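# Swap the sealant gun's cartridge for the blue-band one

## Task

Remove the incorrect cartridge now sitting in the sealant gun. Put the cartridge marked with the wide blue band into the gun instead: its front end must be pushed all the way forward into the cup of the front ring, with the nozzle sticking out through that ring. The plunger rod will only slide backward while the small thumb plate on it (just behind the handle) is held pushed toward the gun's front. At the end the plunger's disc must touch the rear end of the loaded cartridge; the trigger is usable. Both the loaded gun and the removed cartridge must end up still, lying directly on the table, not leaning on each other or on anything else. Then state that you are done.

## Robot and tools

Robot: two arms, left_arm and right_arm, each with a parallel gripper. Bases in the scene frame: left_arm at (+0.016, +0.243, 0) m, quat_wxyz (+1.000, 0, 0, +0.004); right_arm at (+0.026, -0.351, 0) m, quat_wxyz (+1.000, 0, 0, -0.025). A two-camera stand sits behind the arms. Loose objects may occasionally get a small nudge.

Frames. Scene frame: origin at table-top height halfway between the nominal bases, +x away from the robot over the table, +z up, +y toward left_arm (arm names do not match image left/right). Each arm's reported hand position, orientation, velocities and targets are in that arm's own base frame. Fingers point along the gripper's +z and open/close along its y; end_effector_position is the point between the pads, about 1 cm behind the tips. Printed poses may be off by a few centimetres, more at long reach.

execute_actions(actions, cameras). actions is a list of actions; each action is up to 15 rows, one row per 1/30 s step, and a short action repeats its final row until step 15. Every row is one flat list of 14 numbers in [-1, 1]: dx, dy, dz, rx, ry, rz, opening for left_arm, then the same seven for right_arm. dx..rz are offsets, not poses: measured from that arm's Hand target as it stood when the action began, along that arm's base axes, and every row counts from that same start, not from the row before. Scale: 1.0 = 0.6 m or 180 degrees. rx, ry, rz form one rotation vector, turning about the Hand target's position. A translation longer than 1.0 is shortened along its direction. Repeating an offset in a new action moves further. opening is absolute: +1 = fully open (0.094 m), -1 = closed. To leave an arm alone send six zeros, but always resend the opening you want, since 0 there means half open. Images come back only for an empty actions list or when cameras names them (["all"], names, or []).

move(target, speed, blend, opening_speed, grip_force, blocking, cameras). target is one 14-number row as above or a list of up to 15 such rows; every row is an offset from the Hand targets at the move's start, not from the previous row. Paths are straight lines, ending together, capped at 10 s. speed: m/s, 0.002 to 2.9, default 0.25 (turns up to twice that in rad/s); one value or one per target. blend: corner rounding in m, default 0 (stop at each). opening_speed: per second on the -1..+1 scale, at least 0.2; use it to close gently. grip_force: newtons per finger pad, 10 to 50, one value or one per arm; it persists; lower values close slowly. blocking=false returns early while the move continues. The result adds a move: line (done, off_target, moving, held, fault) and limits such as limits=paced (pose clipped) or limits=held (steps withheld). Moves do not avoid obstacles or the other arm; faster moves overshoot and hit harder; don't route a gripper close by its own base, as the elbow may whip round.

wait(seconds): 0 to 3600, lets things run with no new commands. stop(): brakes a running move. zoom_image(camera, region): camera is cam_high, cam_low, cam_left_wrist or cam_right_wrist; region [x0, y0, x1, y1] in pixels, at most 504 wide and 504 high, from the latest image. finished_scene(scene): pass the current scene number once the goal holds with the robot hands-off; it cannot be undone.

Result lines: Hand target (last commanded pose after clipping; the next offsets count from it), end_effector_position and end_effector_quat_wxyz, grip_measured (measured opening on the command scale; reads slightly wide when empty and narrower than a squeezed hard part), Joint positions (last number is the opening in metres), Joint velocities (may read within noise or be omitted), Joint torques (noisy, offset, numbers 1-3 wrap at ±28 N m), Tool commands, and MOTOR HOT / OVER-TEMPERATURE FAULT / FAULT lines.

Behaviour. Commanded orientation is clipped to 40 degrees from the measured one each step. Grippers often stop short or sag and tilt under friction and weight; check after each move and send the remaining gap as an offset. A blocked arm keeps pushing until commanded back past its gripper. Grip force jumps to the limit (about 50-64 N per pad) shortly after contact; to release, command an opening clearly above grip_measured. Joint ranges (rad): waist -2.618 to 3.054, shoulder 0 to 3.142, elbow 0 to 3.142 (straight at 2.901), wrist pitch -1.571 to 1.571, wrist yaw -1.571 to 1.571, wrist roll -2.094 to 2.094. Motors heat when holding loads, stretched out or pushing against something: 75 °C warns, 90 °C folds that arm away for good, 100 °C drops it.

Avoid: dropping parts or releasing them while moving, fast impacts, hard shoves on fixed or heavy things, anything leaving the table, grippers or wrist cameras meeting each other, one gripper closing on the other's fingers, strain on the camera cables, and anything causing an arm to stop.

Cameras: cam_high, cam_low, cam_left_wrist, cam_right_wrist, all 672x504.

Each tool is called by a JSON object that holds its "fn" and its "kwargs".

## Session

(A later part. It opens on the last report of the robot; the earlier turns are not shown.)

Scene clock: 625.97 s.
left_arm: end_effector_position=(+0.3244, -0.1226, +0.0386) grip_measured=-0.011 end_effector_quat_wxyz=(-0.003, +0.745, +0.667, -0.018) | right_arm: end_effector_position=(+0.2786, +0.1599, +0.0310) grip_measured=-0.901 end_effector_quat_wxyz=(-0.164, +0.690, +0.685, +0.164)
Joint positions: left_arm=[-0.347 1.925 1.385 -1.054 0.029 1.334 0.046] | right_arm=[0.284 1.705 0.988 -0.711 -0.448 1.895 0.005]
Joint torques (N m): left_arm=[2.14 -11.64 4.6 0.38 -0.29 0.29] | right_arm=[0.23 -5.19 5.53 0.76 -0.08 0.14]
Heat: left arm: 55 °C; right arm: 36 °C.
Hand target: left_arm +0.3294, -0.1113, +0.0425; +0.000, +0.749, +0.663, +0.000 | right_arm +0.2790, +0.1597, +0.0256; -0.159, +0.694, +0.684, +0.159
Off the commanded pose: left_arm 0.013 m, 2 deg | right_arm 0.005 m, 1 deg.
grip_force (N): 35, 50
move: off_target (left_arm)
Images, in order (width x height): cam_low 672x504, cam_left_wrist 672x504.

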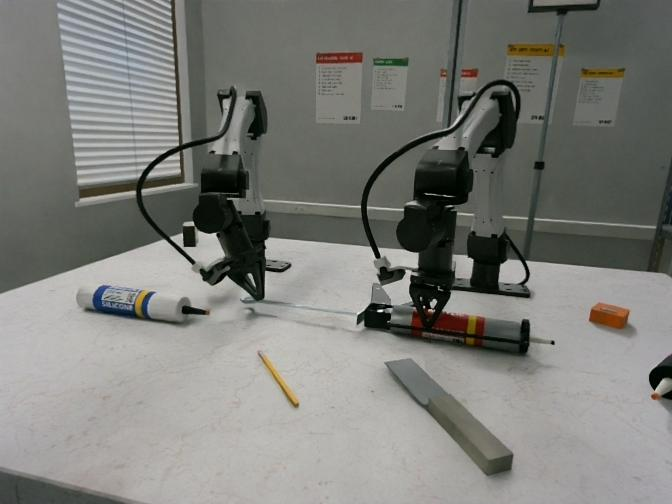

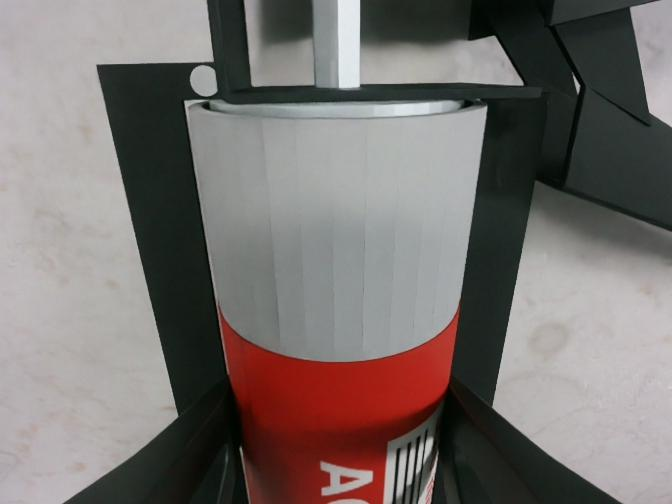

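{"fn": "move", "kwargs": {"target": [0.008,0.06,0.0,0,0,0,-0.15, 0,0,0,0,0,0,-1], "speed": 0.08, "cameras": ["cam_left_wrist"]}}

Scene clock: 629.83 s.
left_arm: end_effector_position=(+0.3269, -0.1065, +0.0388) grip_measured=-0.011 end_effector_quat_wxyz=(+0.019, +0.749, +0.661, -0.046) | right_arm: end_effector_position=(+0.2796, +0.1674, +0.0312) grip_measured=-0.902 end_effector_quat_wxyz=(-0.171, +0.683, +0.688, +0.174)
Joint positions: left_arm=[-0.265 1.909 1.361 -1.041 0.098 1.431 0.046] | right_arm=[0.296 1.711 0.987 -0.689 -0.468 1.898 0.005]
Joint torques (N m): left_arm=[3.81 -11.59 4.78 0.25 -0.93 0.38] | right_arm=[-0.99 -5.57 5.71 0.57 0.11 0.13]
Heat: left arm: 56 °C; right arm: 36 °C.
Hand target: left_arm +0.3341, -0.0753, +0.0425; +0.000, +0.749, +0.663, +0.000 | right_arm +0.2791, +0.1596, +0.0255; -0.159, +0.694, +0.684, +0.159
Off the commanded pose: left_arm 0.032 m, 6 deg | right_arm 0.010 m, 2 deg.
grip_force (N): 35, 50
move: off_target (left_arm)

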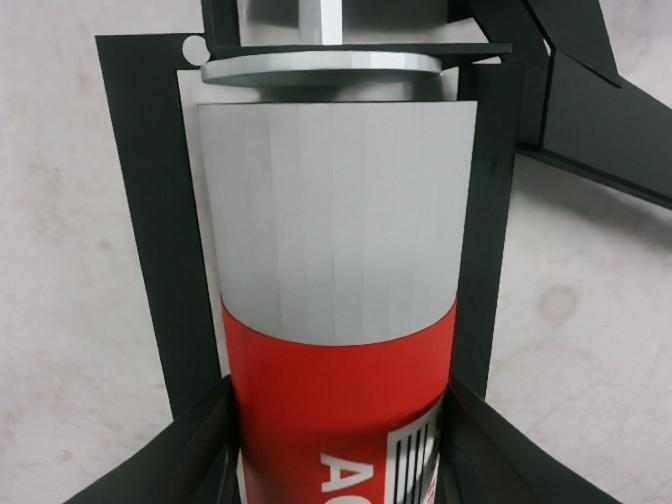

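{"fn": "move", "kwargs": {"target": [-0.006,-0.035,0.062,-0.075,0.009,0,-0.15, 0,0,0,0,0,0,-1], "speed": 0.06, "cameras": ["cam_left_wrist","cam_low"]}}

Scene clock: 635.97 s.
left_arm: end_effector_position=(+0.3248, -0.1021, +0.0578) grip_measured=-0.013 end_effector_quat_wxyz=(+0.063, +0.746, +0.655, -0.102) | right_arm: end_effector_position=(+0.2795, +0.1675, +0.0312) grip_measured=-0.902 end_effector_quat_wxyz=(-0.171, +0.683, +0.688, +0.174)
Joint positions: left_arm=[-0.183 1.881 1.384 -1.101 0.238 1.519 0.046] | right_arm=[0.296 1.711 0.987 -0.689 -0.468 1.898 0.005]
Joint torques (N m): left_arm=[1.87 -12.92 8.49 -0.11 0.13 0.01] | right_arm=[-0.94 -5.67 5.61 0.57 0.09 0.11]
Heat: left arm: 56 °C; right arm: 35 °C.
Hand target: left_arm +0.3305, -0.0963, +0.0797; +0.078, +0.744, +0.658, -0.089 | right_arm +0.2791, +0.1597, +0.0255; -0.159, +0.694, +0.684, +0.159
Off the commanded pose: left_arm 0.023 m, 2 deg | right_arm 0.010 m, 3 deg.
grip_force (N): 35, 50
move: off_target (left_arm)
Images, in order (width x height): cam_low 672x504, cam_left_wrist 672x504.

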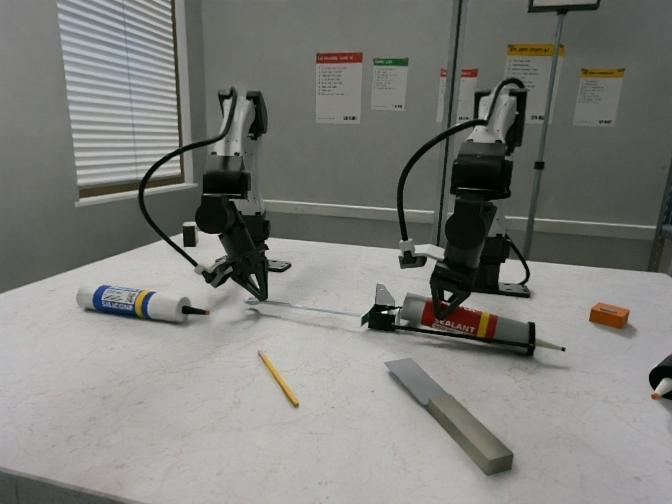

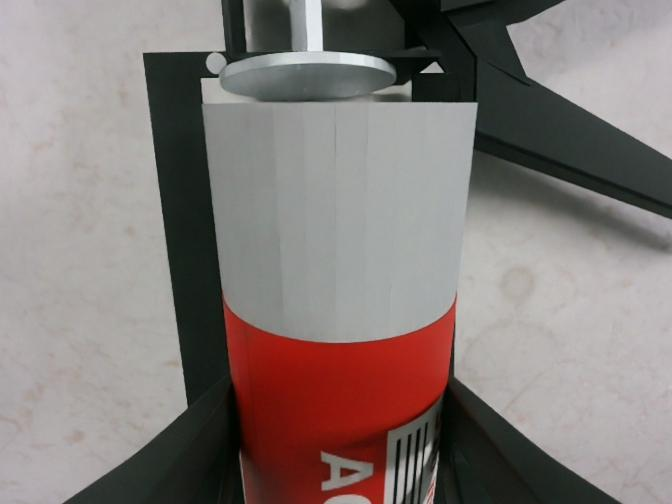

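{"fn": "move", "kwargs": {"target": [[0,0.0,0.038,-0.02,0.002,0,-0.15, 0,0,0,0,0,0,-1],[-0.014,-0.11,0.065,-0.02,0.002,0,-0.15, 0,0,0,0,0,0,-1]], "speed": 0.07, "cameras": ["cam_left_wrist","cam_low"]}}

Scene clock: 643.33 s.
left_arm: end_effector_position=(+0.3183, -0.1572, +0.0943) grip_measured=-0.035 end_effector_quat_wxyz=(+0.077, +0.741, +0.656, -0.120) | right_arm: end_effector_position=(+0.2794, +0.1667, +0.0306) grip_measured=-0.902 end_effector_quat_wxyz=(-0.169, +0.684, +0.689, +0.172)
Joint positions: left_arm=[-0.32 1.872 1.511 -1.198 0.286 1.371 0.045] | right_arm=[0.296 1.711 0.986 -0.689 -0.464 1.898 0.005]
Joint torques (N m): left_arm=[-0.21 -12.98 8.99 -0.01 0.27 -0.17] | right_arm=[-0.96 -5.72 5.65 0.55 0 0.09]
Heat: left arm: 57 °C; right arm: 35 °C.
Hand target: left_arm +0.3221, -0.1622, +0.1186; +0.099, +0.740, +0.655, -0.111 | right_arm +0.2790, +0.1596, +0.0255; -0.159, +0.694, +0.684, +0.159
Off the commanded pose: left_arm 0.025 m, 3 deg | right_arm 0.009 m, 2 deg.
grip_force (N): 35, 50
move: off_target (left_arm)
Images, in order (width x height): cam_low 672x504, cam_left_wrist 672x504.

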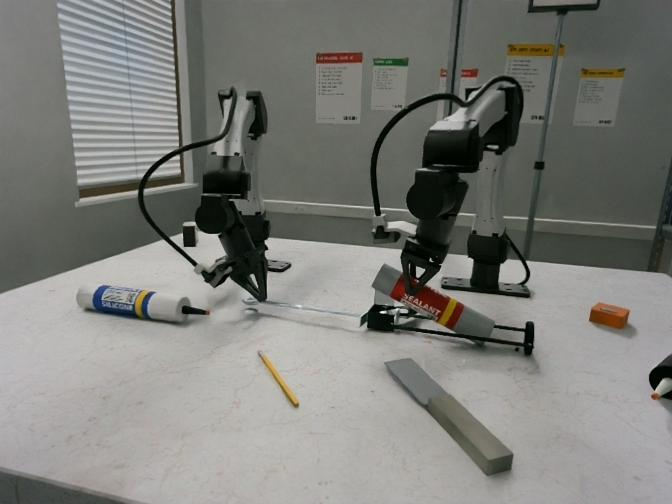

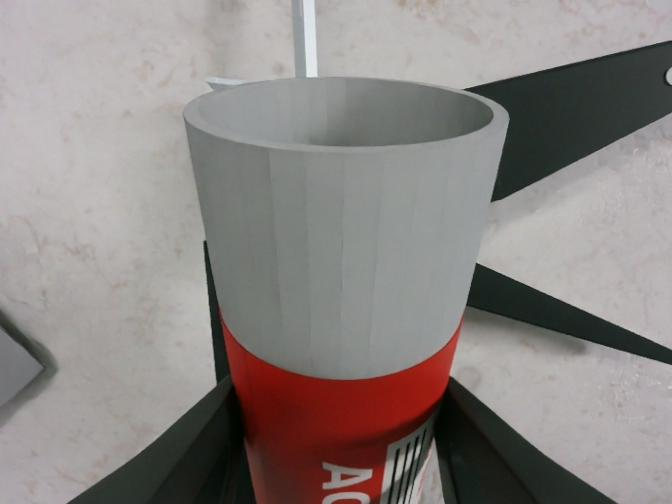

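{"fn": "move", "kwargs": {"target": [[0,0.0,0.167,0,0,0,-0.15, 0,0,0,0,0,0,-1],[0.097,0.22,0.083,0.083,0.065,0.492,-0.15, -0.01,-0.233,0,0,0,0,-1]], "speed": 0.18, "cameras": ["cam_left_wrist","cam_low","cam_high"]}}

Scene clock: 678.23 s.
left_arm: end_effector_position=(+0.3765, -0.0348, +0.1630) grip_measured=-0.148 end_effector_quat_wxyz=(+0.008, +0.074, +0.997, -0.008) | right_arm: end_effector_position=(+0.2709, +0.0341, +0.0278) grip_measured=-0.902 end_effector_quat_wxyz=(-0.176, +0.690, +0.679, +0.179)
Joint positions: left_arm=[-0.085 1.994 1.981 -1.542 0.015 0.063 0.04] | right_arm=[-0.185 1.722 0.982 -0.924 -0.499 1.377 0.005]
Joint torques (N m): left_arm=[0.84 -9.35 8.05 0.26 -0.15 -0.17] | right_arm=[-2.21 -5.04 7.8 -0.03 0.28 -0.18]
Heat: left arm: 56 °C; right arm: 34 °C.
Hand target: left_arm +0.3804, -0.0304, +0.1684; +0.001, +0.067, +0.998, +0.000 | right_arm +0.2731, +0.0199, +0.0255; -0.159, +0.694, +0.684, +0.159
Off the commanded pose: left_arm 0.008 m, 1 deg | right_arm 0.015 m, 3 deg.
joint sent to its limit (left arm) — joint 4 (wrist pitch), lower limit. The joint targets still meet the commanded pose.
grip_force (N): 35, 50
move: off_target (right_arm)
Images, in order (width x height): cam_high 672x504, cam_low 672x504, cam_left_wrist 672x504.

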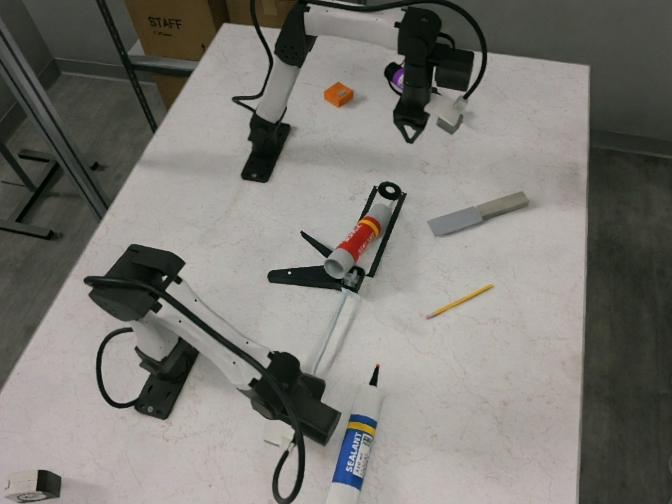

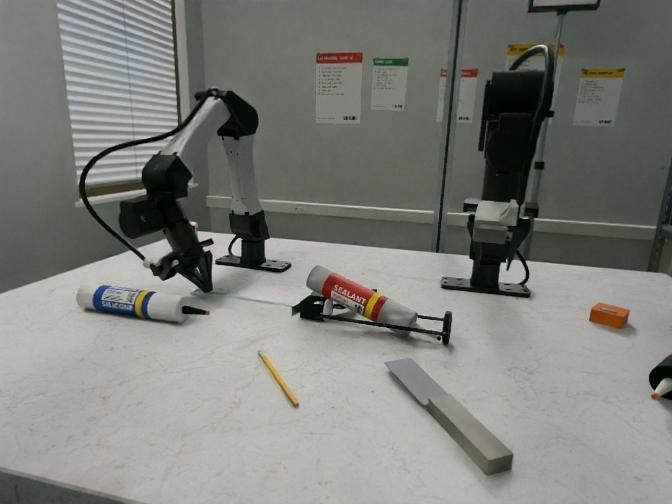

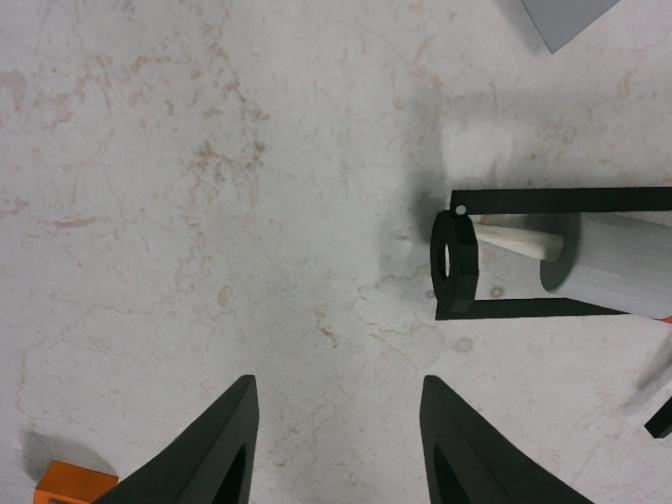

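{"fn": "move", "kwargs": {"target": [-0.105,-0.36,-0.02,0,0,-0.567,0.65, 0,0,0,0,0,0,-1], "speed": 0.3, "cameras": ["cam_left_wrist","cam_low"]}}

Scene clock: 698.20 s.
left_arm: end_effector_position=(+0.3144, -0.2448, +0.1516) grip_measured=+0.648 end_effector_quat_wxyz=(+0.008, +0.813, +0.582, -0.005) | right_arm: end_effector_position=(+0.2709, +0.0341, +0.0278) grip_measured=-0.902 end_effector_quat_wxyz=(-0.176, +0.689, +0.680, +0.179)
Joint positions: left_arm=[-0.655 2.083 2.067 -1.542 0.014 1.243 0.077] | right_arm=[-0.185 1.722 0.982 -0.924 -0.499 1.377 0.005]
Joint torques (N m): left_arm=[-0.03 -10.03 8.03 0.2 -0.12 0.11] | right_arm=[-2.1 -5.03 7.8 0.02 0.23 -0.16]
Heat: left arm: 54 °C; right arm: 35 °C.
Hand target: left_arm +0.3174, -0.2464, +0.1566; +0.000, +0.818, +0.575, -0.001 | right_arm +0.2731, +0.0199, +0.0255; -0.159, +0.694, +0.684, +0.159
Off the commanded pose: left_arm 0.006 m, 1 deg | right_arm 0.015 m, 3 deg.
joint sent to its limit (left arm) — joint 4 (wrist pitch), lower limit. The joint targets still meet the commanded pose.
grip_force (N): 35, 50
move: done
Images, in order (width x height): cam_low 672x504, cam_left_wrist 672x504.

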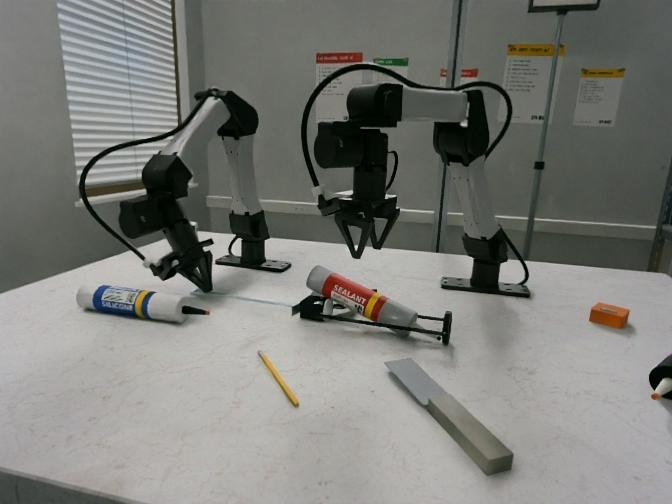

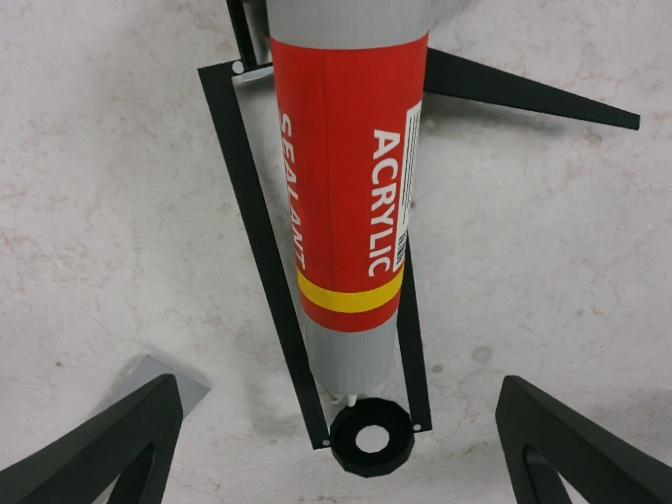

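{"fn": "move", "kwargs": {"target": [[-0.0207,-0.0393,-0.04,-0.126,0.0434,0,0.65, 0,0,0,0,0,0,-1],[-0.0207,-0.0393,-0.139,-0.126,0.0434,0,0.65, 0,0,0,0,0,0,-1],[-0.0207,-0.0393,-0.139,-0.126,0.0434,0,-0.2, 0,0,0,0,0,0,-1]], "speed": 0.2, "grip_force": 50, "opening_speed": 1.5, "cameras": ["cam_left_wrist","cam_low"]}}

Scene clock: 712.83 s.
left_arm: end_effector_position=(+0.3020, -0.2678, +0.0668) grip_measured=-0.027 end_effector_quat_wxyz=(+0.105, +0.799, +0.567, -0.167) | right_arm: end_effector_position=(+0.2709, +0.0341, +0.0278) grip_measured=-0.902 end_effector_quat_wxyz=(-0.176, +0.689, +0.680, +0.179)
Joint positions: left_arm=[-0.56 2.019 1.578 -1.059 0.391 1.333 0.046] | right_arm=[-0.185 1.722 0.982 -0.924 -0.499 1.377 0.005]
Joint torques (N m): left_arm=[1.03 -11.81 5.6 0.53 0.32 0.1] | right_arm=[-2.3 -5.04 7.77 -0.01 0.27 -0.14]
Heat: left arm: 55 °C; right arm: 36 °C.
Hand target: left_arm +0.3049, -0.2699, +0.0730; +0.122, +0.800, +0.563, -0.169 | right_arm +0.2730, +0.0199, +0.0255; -0.159, +0.694, +0.684, +0.159
Off the commanded pose: left_arm 0.007 m, 2 deg | right_arm 0.015 m, 3 deg.
move: done
Images, in order (width x height): cam_low 672x504, cam_left_wrist 672x504.

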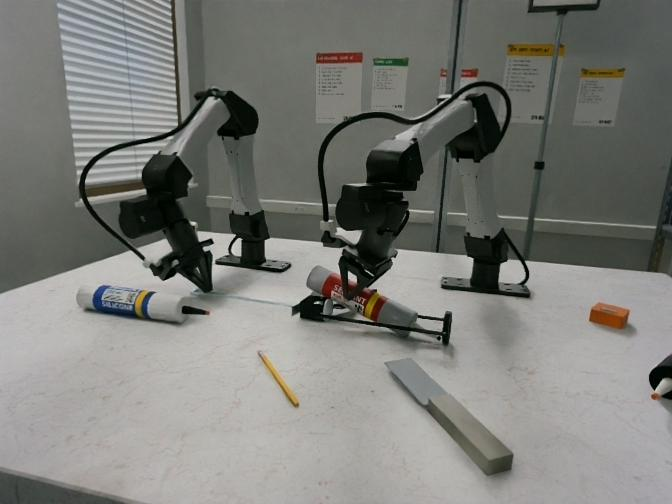

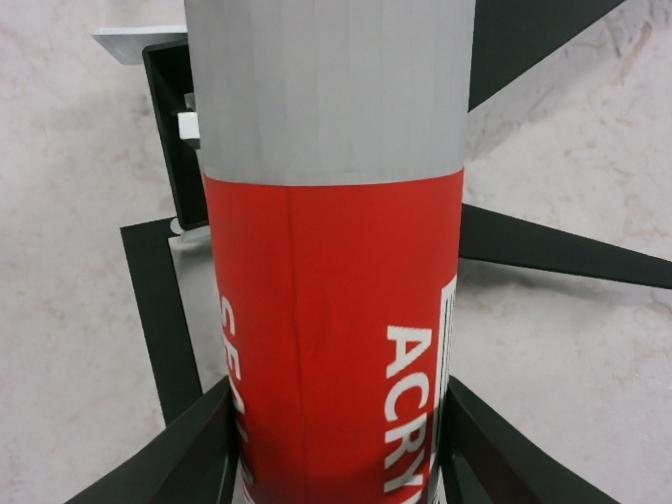

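{"fn": "move", "kwargs": {"target": [[0,0,0.217,0,0,0,-0.2, 0,0,0,0,0,0,-1],[0,0,0.217,0,0,0,-0.2, 0,0,0,0,0,0,-0.3],[0.08,0.425,0.2,0.1296,0.081,0.5584,-0.2, 0,0,0.175,0,0,0,0.5],[0.08,0.425,0.08,0.1296,0.081,0.5584,-0.2, 0.228,-0.117,0.175,-0.144,-0.004,0.021,0.7]], "speed": 0.25, "cameras": ["all"]}}

Scene clock: 736.60 s.
left_arm: end_effector_position=(+0.3485, -0.0192, +0.1233) grip_measured=-0.198 end_effector_quat_wxyz=(-0.005, +0.072, +0.997, -0.008) | right_arm: end_effector_position=(+0.4092, -0.0507, +0.1311) grip_measured=+0.697 end_effector_quat_wxyz=(-0.001, +0.686, +0.727, +0.011)
Joint positions: left_arm=[-0.047 1.877 1.661 -1.366 0.015 0.097 0.038] | right_arm=[-0.132 2.134 2.063 -1.489 -0.02 1.381 0.08]
Joint torques (N m): left_arm=[0.98 -8.69 5.81 0.48 -0.16 -0.11] | right_arm=[0.58 -8.4 8.49 0.21 0.19 0.12]
Heat: left arm: 56 °C; right arm: 36 °C.
Hand target: left_arm +0.3529, -0.0149, +0.1210; +0.000, +0.066, +0.998, +0.000 | right_arm +0.4099, -0.0503, +0.1305; -0.001, +0.688, +0.725, +0.001
Off the commanded pose: left_arm 0.006 m, 1 deg | right_arm 0.001 m, 1 deg.
move: done

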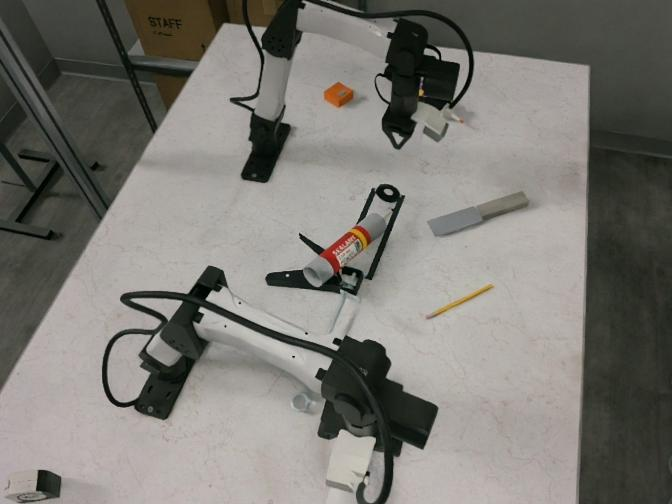

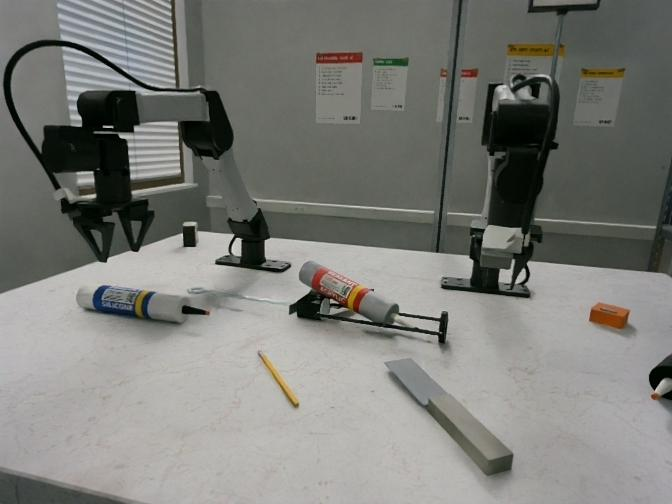

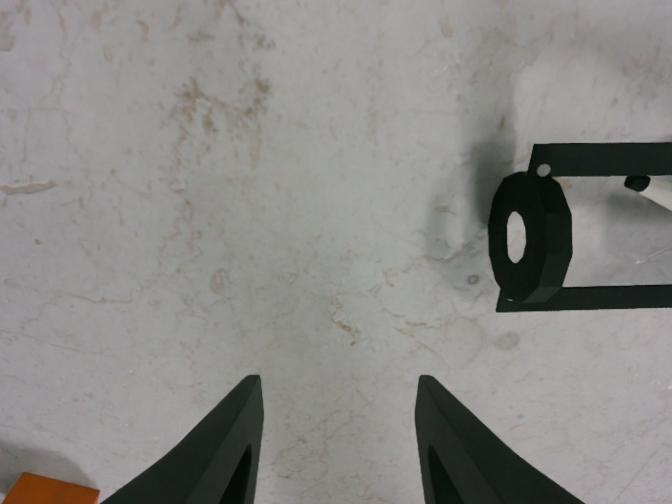

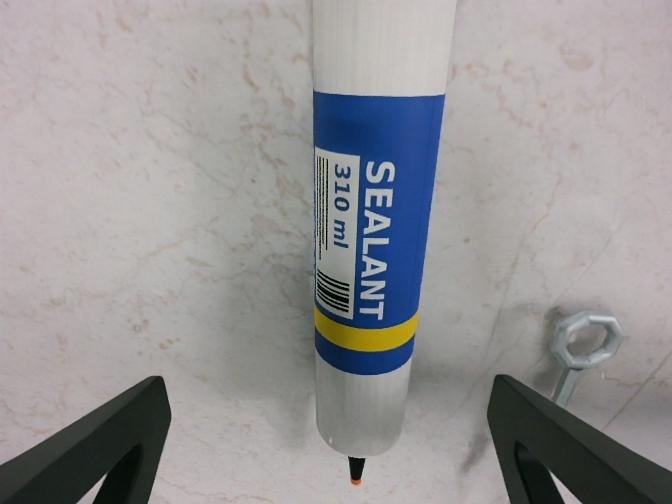

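{"fn": "move", "kwargs": {"target": [[-0.06,-0.2,0.06,0,0,-0.3,0.65, -0.03,0,-0.1775,0,0,-0.009,0.7],[-0.072,-0.41,0.06,0,0,-0.63,0.65, -0.03,0,-0.1775,0,0,-0.009,0.7]], "speed": 0.3, "cameras": ["cam_left_wrist","cam_right_wrist","cam_low"]}}

Scene clock: 756.17 s.
left_arm: end_effector_position=(+0.3073, -0.2591, +0.1521) grip_measured=+0.648 end_effector_quat_wxyz=(+0.011, +0.866, +0.500, -0.002) | right_arm: end_effector_position=(+0.3862, -0.0478, +0.0156) grip_measured=+0.698 end_effector_quat_wxyz=(-0.023, +0.695, +0.719, -0.005)
Joint positions: left_arm=[-0.695 2.092 2.082 -1.541 0.012 1.398 0.077] | right_arm=[-0.132 2.124 1.583 -1.072 -0.019 1.404 0.08]
Joint torques (N m): left_arm=[-0.02 -9.99 7.98 0.17 -0.07 0.11] | right_arm=[-0.21 -11.45 5.49 0.48 0.16 0.12]
Heat: left arm: 54 °C; right arm: 37 °C.
Hand target: left_arm +0.3097, -0.2609, +0.1571; +0.000, +0.870, +0.493, +0.000 | right_arm +0.3918, -0.0504, +0.0241; -0.001, +0.699, +0.715, +0.001
Off the commanded pose: left_arm 0.006 m, 2 deg | right_arm 0.010 m, 3 deg.
joint sent to its limit (left arm) — joint 4 (wrist pitch), lower limit. The joint targets still meet the commanded pose.
move: off_target (right_arm)
Images, in order (width x height): cam_low 672x504, cam_left_wrist 672x504, cam_right_wrist 672x504.

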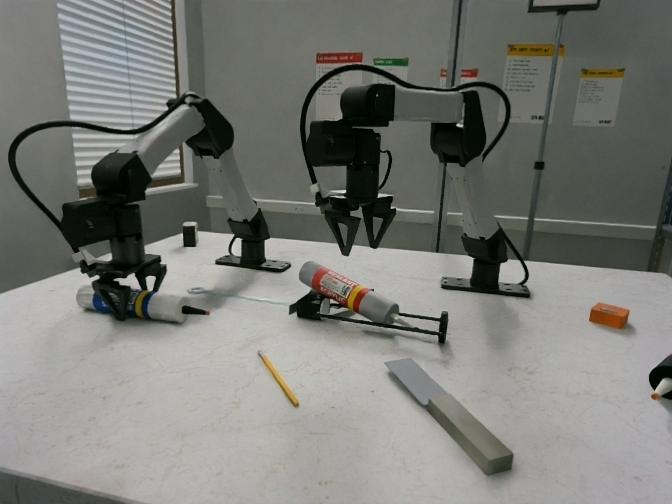

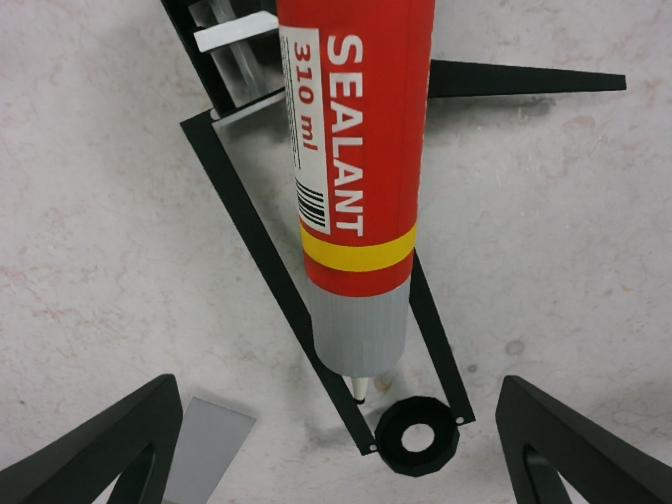

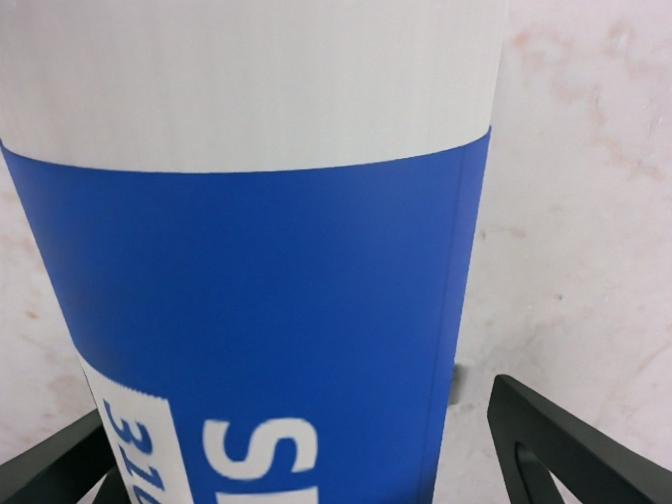

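{"fn": "move", "kwargs": {"target": [[-0.0367,-0.0367,-0.06,-0.0914,0.0528,0,0.65, 0.016,0,0.018,0,0,0,0.7],[-0.0367,-0.0367,-0.165,-0.0914,0.0528,0,0.65, 0.016,0,0.018,0,0,0,0.7],[-0.0367,-0.0367,-0.165,-0.0914,0.0528,0,-0.3, 0.016,0,0.018,0,0,0,-0.25]], "speed": 0.2, "opening_speed": 1.5, "cameras": ["cam_left_wrist","cam_right_wrist","cam_low"]}}

Scene clock: 773.63 s.
left_arm: end_effector_position=(+0.2856, -0.2809, +0.0532) grip_measured=+0.026 end_effector_quat_wxyz=(+0.070, +0.858, +0.490, -0.139) | right_arm: end_effector_position=(+0.3977, -0.0494, +0.0290) grip_measured=+0.024 end_effector_quat_wxyz=(-0.010, +0.696, +0.718, +0.004)
Joint positions: left_arm=[-0.643 2.069 1.618 -1.102 0.312 1.458 0.048] | right_arm=[-0.132 2.124 1.639 -1.097 -0.019 1.407 0.048]
Joint torques (N m): left_arm=[0.9 -12.11 5.53 0.4 0.27 0.14] | right_arm=[0.29 -9.44 8.38 0.17 0.19 0.11]
Heat: left arm: 55 °C; right arm: 43 °C.
Hand target: left_arm +0.2877, -0.2829, +0.0580; +0.083, +0.858, +0.486, -0.143 | right_arm +0.4015, -0.0504, +0.0349; +0.000, +0.699, +0.716, +0.001
Off the commanded pose: left_arm 0.006 m, 2 deg | right_arm 0.007 m, 1 deg.
move: done
Images, in order (width x height): cam_low 672x504, cam_left_wrist 672x504, cam_right_wrist 672x504.

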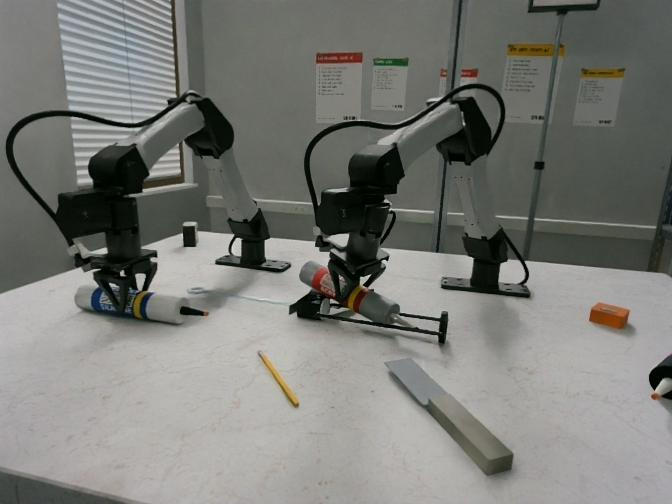

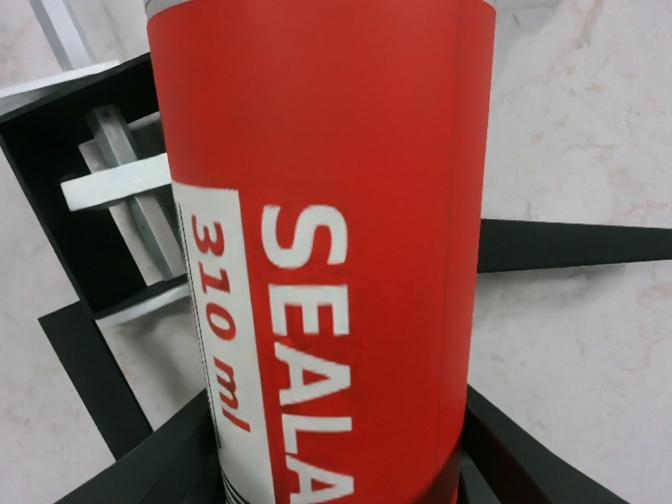

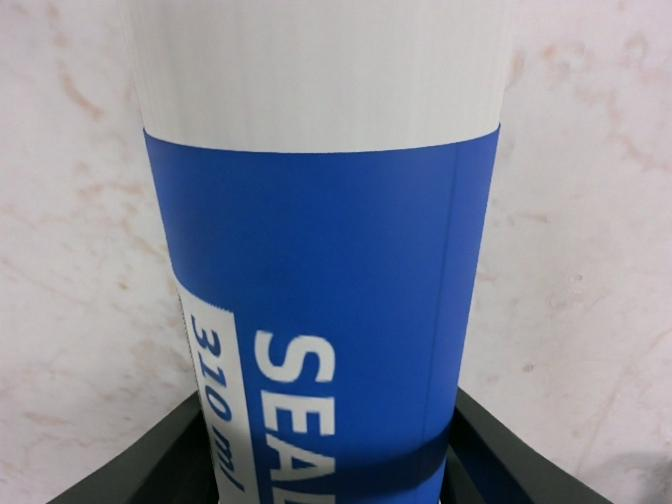

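{"fn": "move", "kwargs": {"target": [0,0,0.2,0,0,0,-0.3, 0,0,0.15,0,0,0,-0.25], "speed": 0.12, "cameras": ["cam_left_wrist","cam_high","cam_low"]}}

Scene clock: 779.60 s.
left_arm: end_effector_position=(+0.2838, -0.2795, +0.1603) grip_measured=+0.026 end_effector_quat_wxyz=(+0.066, +0.857, +0.491, -0.141) | right_arm: end_effector_position=(+0.3988, -0.0495, +0.1077) grip_measured=+0.024 end_effector_quat_wxyz=(-0.019, +0.696, +0.718, -0.003)
Joint positions: left_arm=[-0.643 2.069 2.046 -1.538 0.312 1.458 0.048] | right_arm=[-0.132 2.124 1.953 -1.434 -0.019 1.407 0.048]
Joint torques (N m): left_arm=[0.84 -11.84 9.44 0.12 0.3 0.05] | right_arm=[0.12 -11.23 9.81 0.06 0.17 0.14]
Heat: left arm: 55 °C; right arm: 43 °C.
Hand target: left_arm +0.2877, -0.2829, +0.1780; +0.083, +0.858, +0.486, -0.143 | right_arm +0.4014, -0.0504, +0.1249; +0.000, +0.699, +0.716, +0.001
Off the commanded pose: left_arm 0.018 m, 2 deg | right_arm 0.017 m, 2 deg.
joint sent to its limit (left arm) — joint 4 (wrist pitch), lower limit. The joint targets still meet the commanded pose.
move: off_target (left_arm, right_arm)
Images, in order (width x height): cam_high 672x504, cam_low 672x504, cam_left_wrist 672x504.

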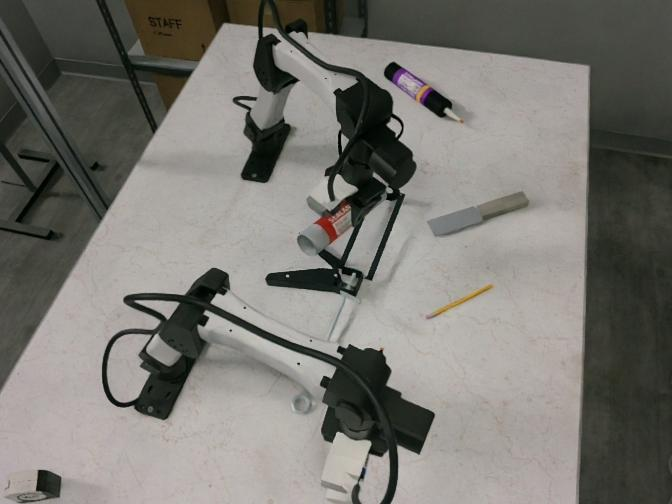

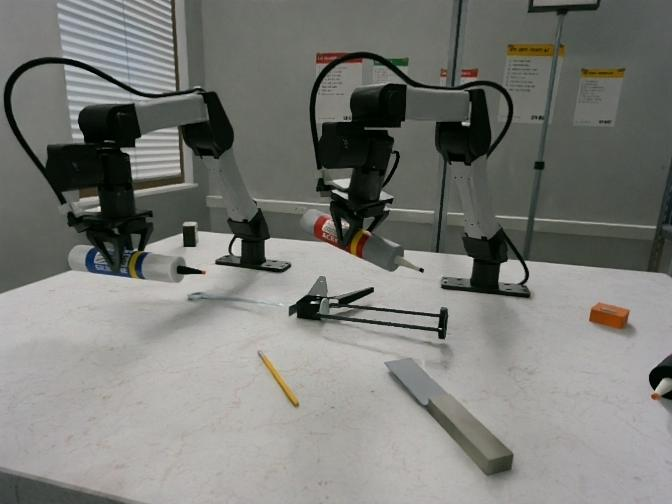

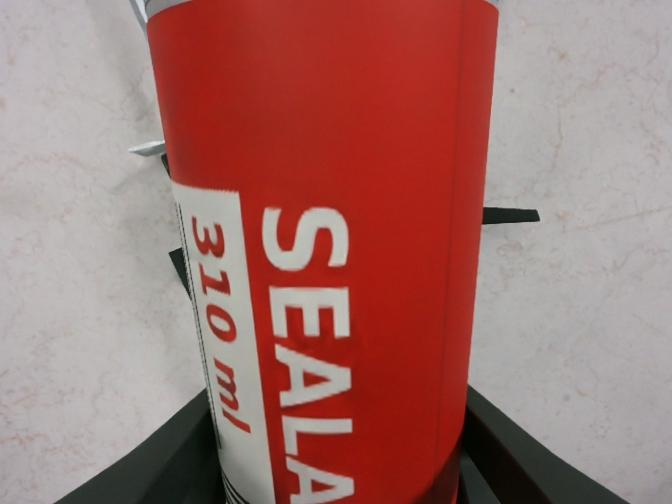

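{"fn": "move", "kwargs": {"target": [[0.104,0.455,0.02,0.112,0.0555,0.623,-0.3, 0,0,0,0,0,0,-0.25],[0.104,0.455,-0.22,0.112,0.0555,0.623,-0.3, 0,0,0,0,0,0,-0.25]], "speed": [0.25,0.12], "cameras": ["cam_left_wrist","cam_high","cam_low"]}}

Scene clock: 791.20 s.
left_arm: end_effector_position=(+0.3456, -0.0140, +0.0426) grip_measured=+0.026 end_effector_quat_wxyz=(-0.010, +0.072, +0.997, -0.008) | right_arm: end_effector_position=(+0.3987, -0.0495, +0.1078) grip_measured=+0.024 end_effector_quat_wxyz=(-0.020, +0.696, +0.718, -0.003)
Joint positions: left_arm=[-0.033 1.914 1.387 -1.063 0.015 0.111 0.048] | right_arm=[-0.132 2.124 1.954 -1.435 -0.019 1.407 0.048]
Joint torques (N m): left_arm=[0.81 -10.06 6.42 0.37 -0.21 -0.18] | right_arm=[0.14 -11.18 9.69 0.02 0.16 0.1]
Heat: left arm: 56 °C; right arm: 46 °C.
Hand target: left_arm +0.3501, -0.0099, +0.0460; +0.000, +0.066, +0.998, +0.000 | right_arm +0.4015, -0.0504, +0.1249; +0.000, +0.699, +0.716, +0.001
Off the commanded pose: left_arm 0.007 m, 2 deg | right_arm 0.017 m, 2 deg.
move: done
Images, in order (width x height): cam_high 672x504, cam_low 672x504, cam_left_wrist 672x504.

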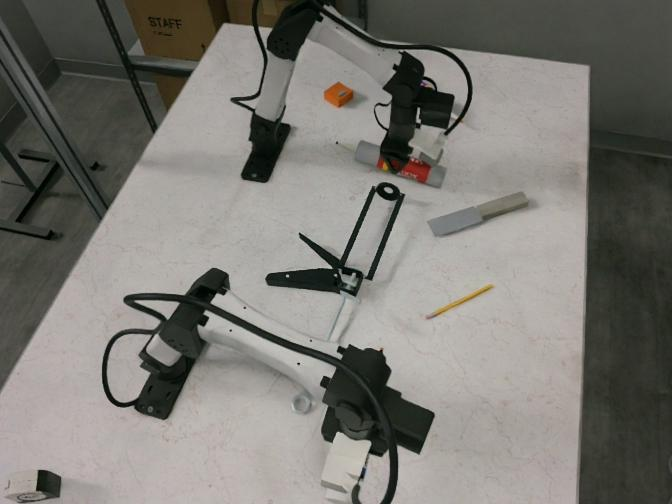

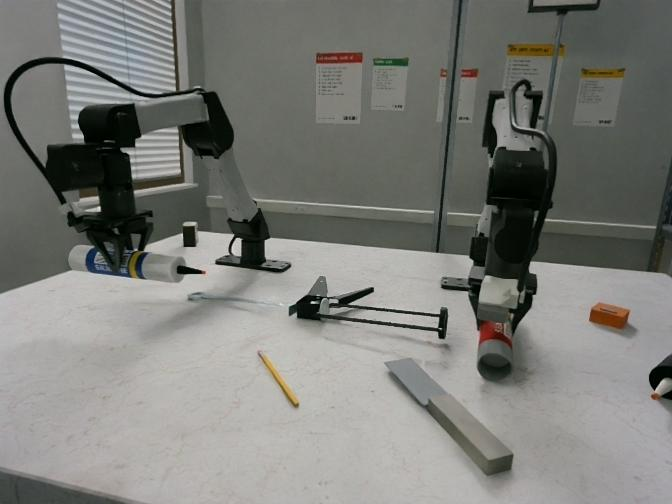

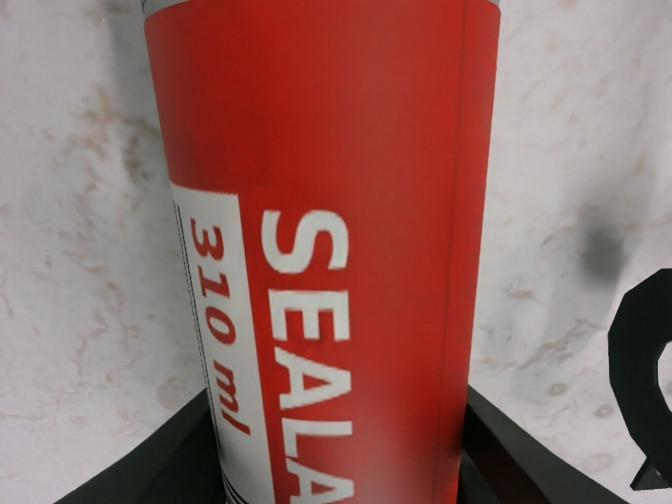

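{"fn": "move", "kwargs": {"target": [[0,0.0,-0.035,0,0,0,-0.3, 0,0,0,0,0,0,-0.25],[0,0.0,-0.035,0,0,0,0.17, 0,0,0,0,0,0,-0.25],[0,0.0,0.2,0,0,0,0.17, 0,0,0,0,0,0,-0.25]], "speed": [0.06,0.1,0.2], "opening_speed": 0.6, "cameras": ["cam_left_wrist","cam_low"]}}

Scene clock: 801.60 s.
left_arm: end_effector_position=(+0.3463, -0.0138, +0.1602) grip_measured=+0.168 end_effector_quat_wxyz=(-0.006, +0.072, +0.997, -0.007) | right_arm: end_effector_position=(+0.3987, -0.0495, +0.1078) grip_measured=+0.024 end_effector_quat_wxyz=(-0.020, +0.696, +0.718, -0.003)
Joint positions: left_arm=[-0.033 1.883 1.815 -1.515 0.013 0.111 0.055] | right_arm=[-0.132 2.124 1.954 -1.435 -0.019 1.407 0.048]
Joint torques (N m): left_arm=[0.85 -8.35 8.17 0.21 -0.15 -0.12] | right_arm=[0.18 -11.19 9.78 0 0.14 0.15]
Heat: left arm: 56 °C; right arm: 48 °C.
Hand target: left_arm +0.3501, -0.0099, +0.1661; +0.000, +0.066, +0.998, +0.000 | right_arm +0.4015, -0.0504, +0.1249; +0.000, +0.699, +0.716, +0.001
Off the commanded pose: left_arm 0.008 m, 1 deg | right_arm 0.017 m, 2 deg.
move: done
Images, in order (width x height): cam_low 672x504, cam_left_wrist 672x504.

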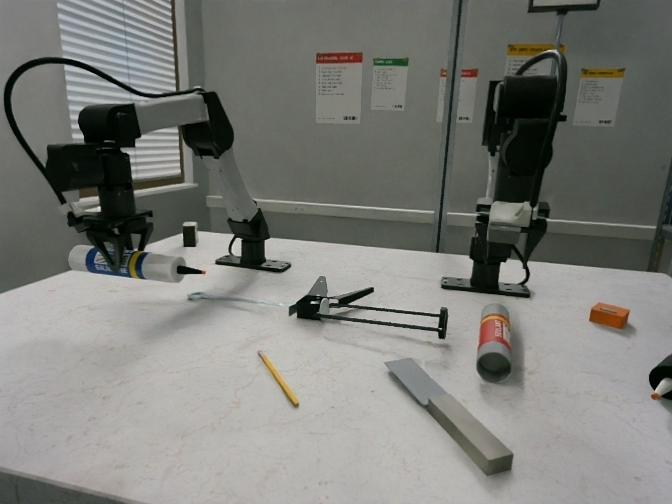

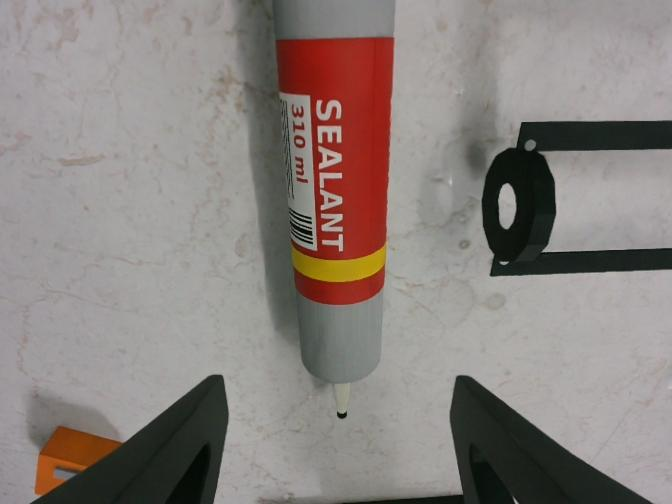

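{"fn": "move", "kwargs": {"target": [0.006,-0.207,-0.09,0,0,0.5,1, 0,0,0,0,0,0,-0.25], "speed": 0.25, "cameras": ["cam_left_wrist","cam_low"]}}

Scene clock: 825.60 s.
left_arm: end_effector_position=(+0.3494, -0.1322, +0.1138) grip_measured=+0.998 end_effector_quat_wxyz=(-0.009, -0.656, +0.754, +0.002) | right_arm: end_effector_position=(+0.3987, -0.0495, +0.1078) grip_measured=+0.024 end_effector_quat_wxyz=(-0.020, +0.696, +0.718, -0.003)
Joint positions: left_arm=[-0.356 1.978 1.76 -1.366 0.013 -1.788 0.094] | right_arm=[-0.132 2.124 1.954 -1.435 -0.019 1.407 0.048]
Joint torques (N m): left_arm=[-0.17 -9.16 6.04 0.37 -0.21 -0.17] | right_arm=[0.2 -11.12 9.69 0.05 0.16 0.14]
Heat: left arm: 52 °C; right arm: 51 °C.
Hand target: left_arm +0.3537, -0.1341, +0.1120; +0.000, -0.659, +0.753, +0.001 | right_arm +0.4015, -0.0504, +0.1249; +0.000, +0.699, +0.716, +0.001
Off the commanded pose: left_arm 0.005 m, 1 deg | right_arm 0.017 m, 2 deg.
move: done
Images, in order (width x height): cam_low 672x504, cam_left_wrist 672x504.

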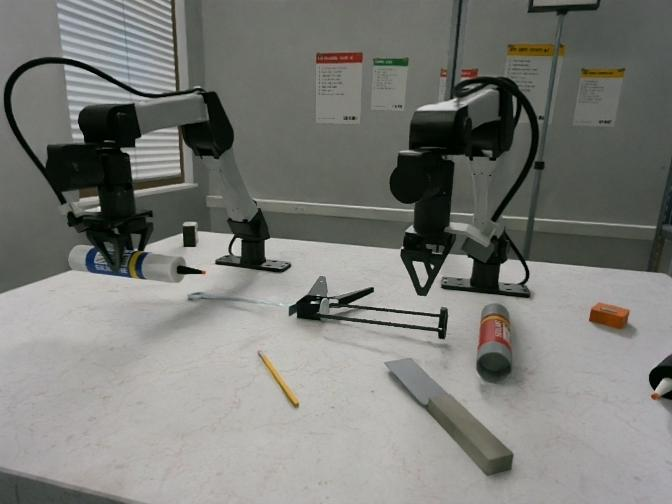

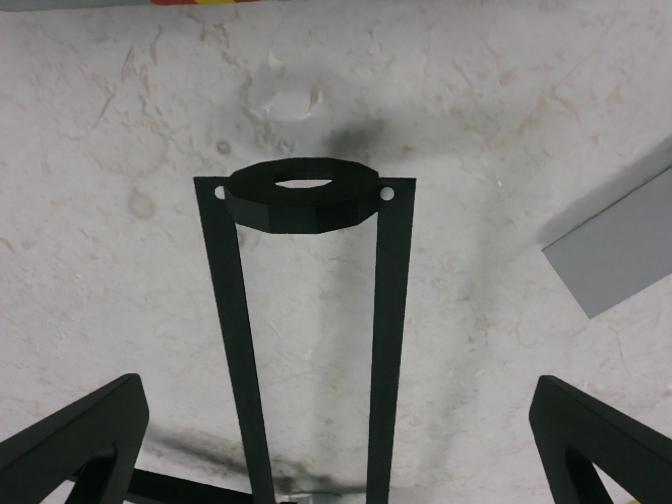

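{"fn": "move", "kwargs": {"target": [[-0.019,0.0025,-0.143,0,0,0.009,1, 0,0,0,0,0,0,-0.25],[-0.019,0.0025,-0.143,0,0,0.009,0.55, 0,0,0,0,0,0,-0.25]], "speed": 0.15, "grip_force": [35,50], "opening_speed": 0.8, "cameras": ["cam_left_wrist","cam_low"]}}

Scene clock: 841.40 s.
left_arm: end_effector_position=(+0.3404, -0.1308, +0.0287) grip_measured=+0.701 end_effector_quat_wxyz=(-0.008, -0.668, +0.744, +0.001) | right_arm: end_effector_position=(+0.3987, -0.0495, +0.1078) grip_measured=+0.024 end_effector_quat_wxyz=(-0.020, +0.696, +0.718, -0.003)
Joint positions: left_arm=[-0.36 1.988 1.433 -1.024 0.013 -1.822 0.08] | right_arm=[-0.132 2.124 1.954 -1.435 -0.019 1.407 0.048]
Joint torques (N m): left_arm=[-0.38 -9.4 5.24 0.35 -0.18 -0.19] | right_arm=[0.17 -11.23 9.87 0.02 0.18 0.15]
Heat: left arm: 52 °C; right arm: 52 °C.
Hand target: left_arm +0.3424, -0.1326, +0.0263; +0.000, -0.669, +0.743, +0.000 | right_arm +0.4015, -0.0504, +0.1249; +0.000, +0.699, +0.716, +0.001
Off the commanded pose: left_arm 0.004 m, 1 deg | right_arm 0.017 m, 2 deg.
grip_force (N): 35, 50
move: done
Images, in order (width x height): cam_low 672x504, cam_left_wrist 672x504.

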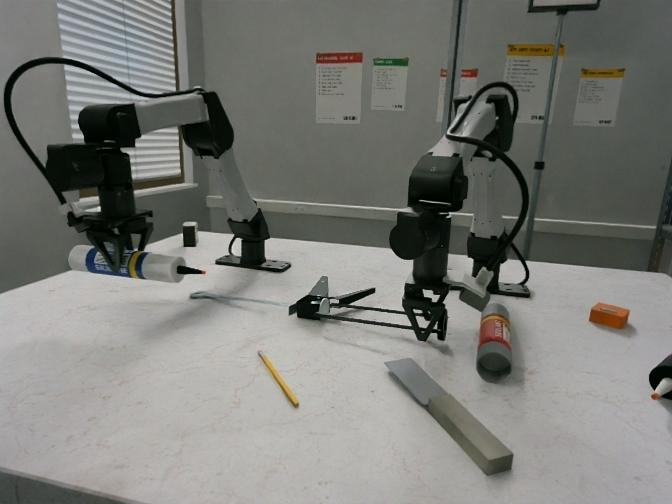

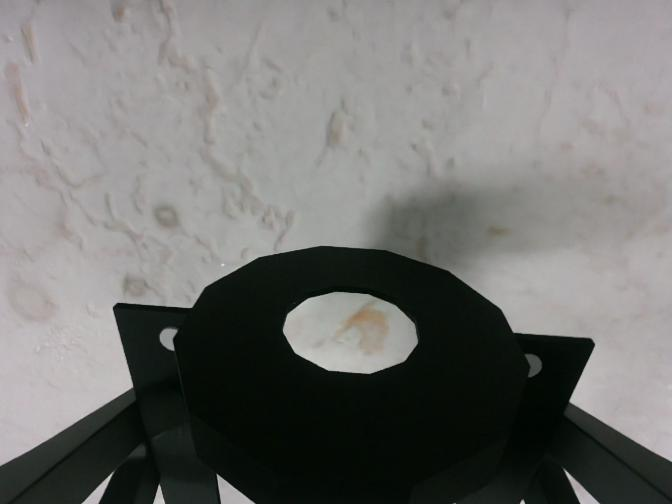

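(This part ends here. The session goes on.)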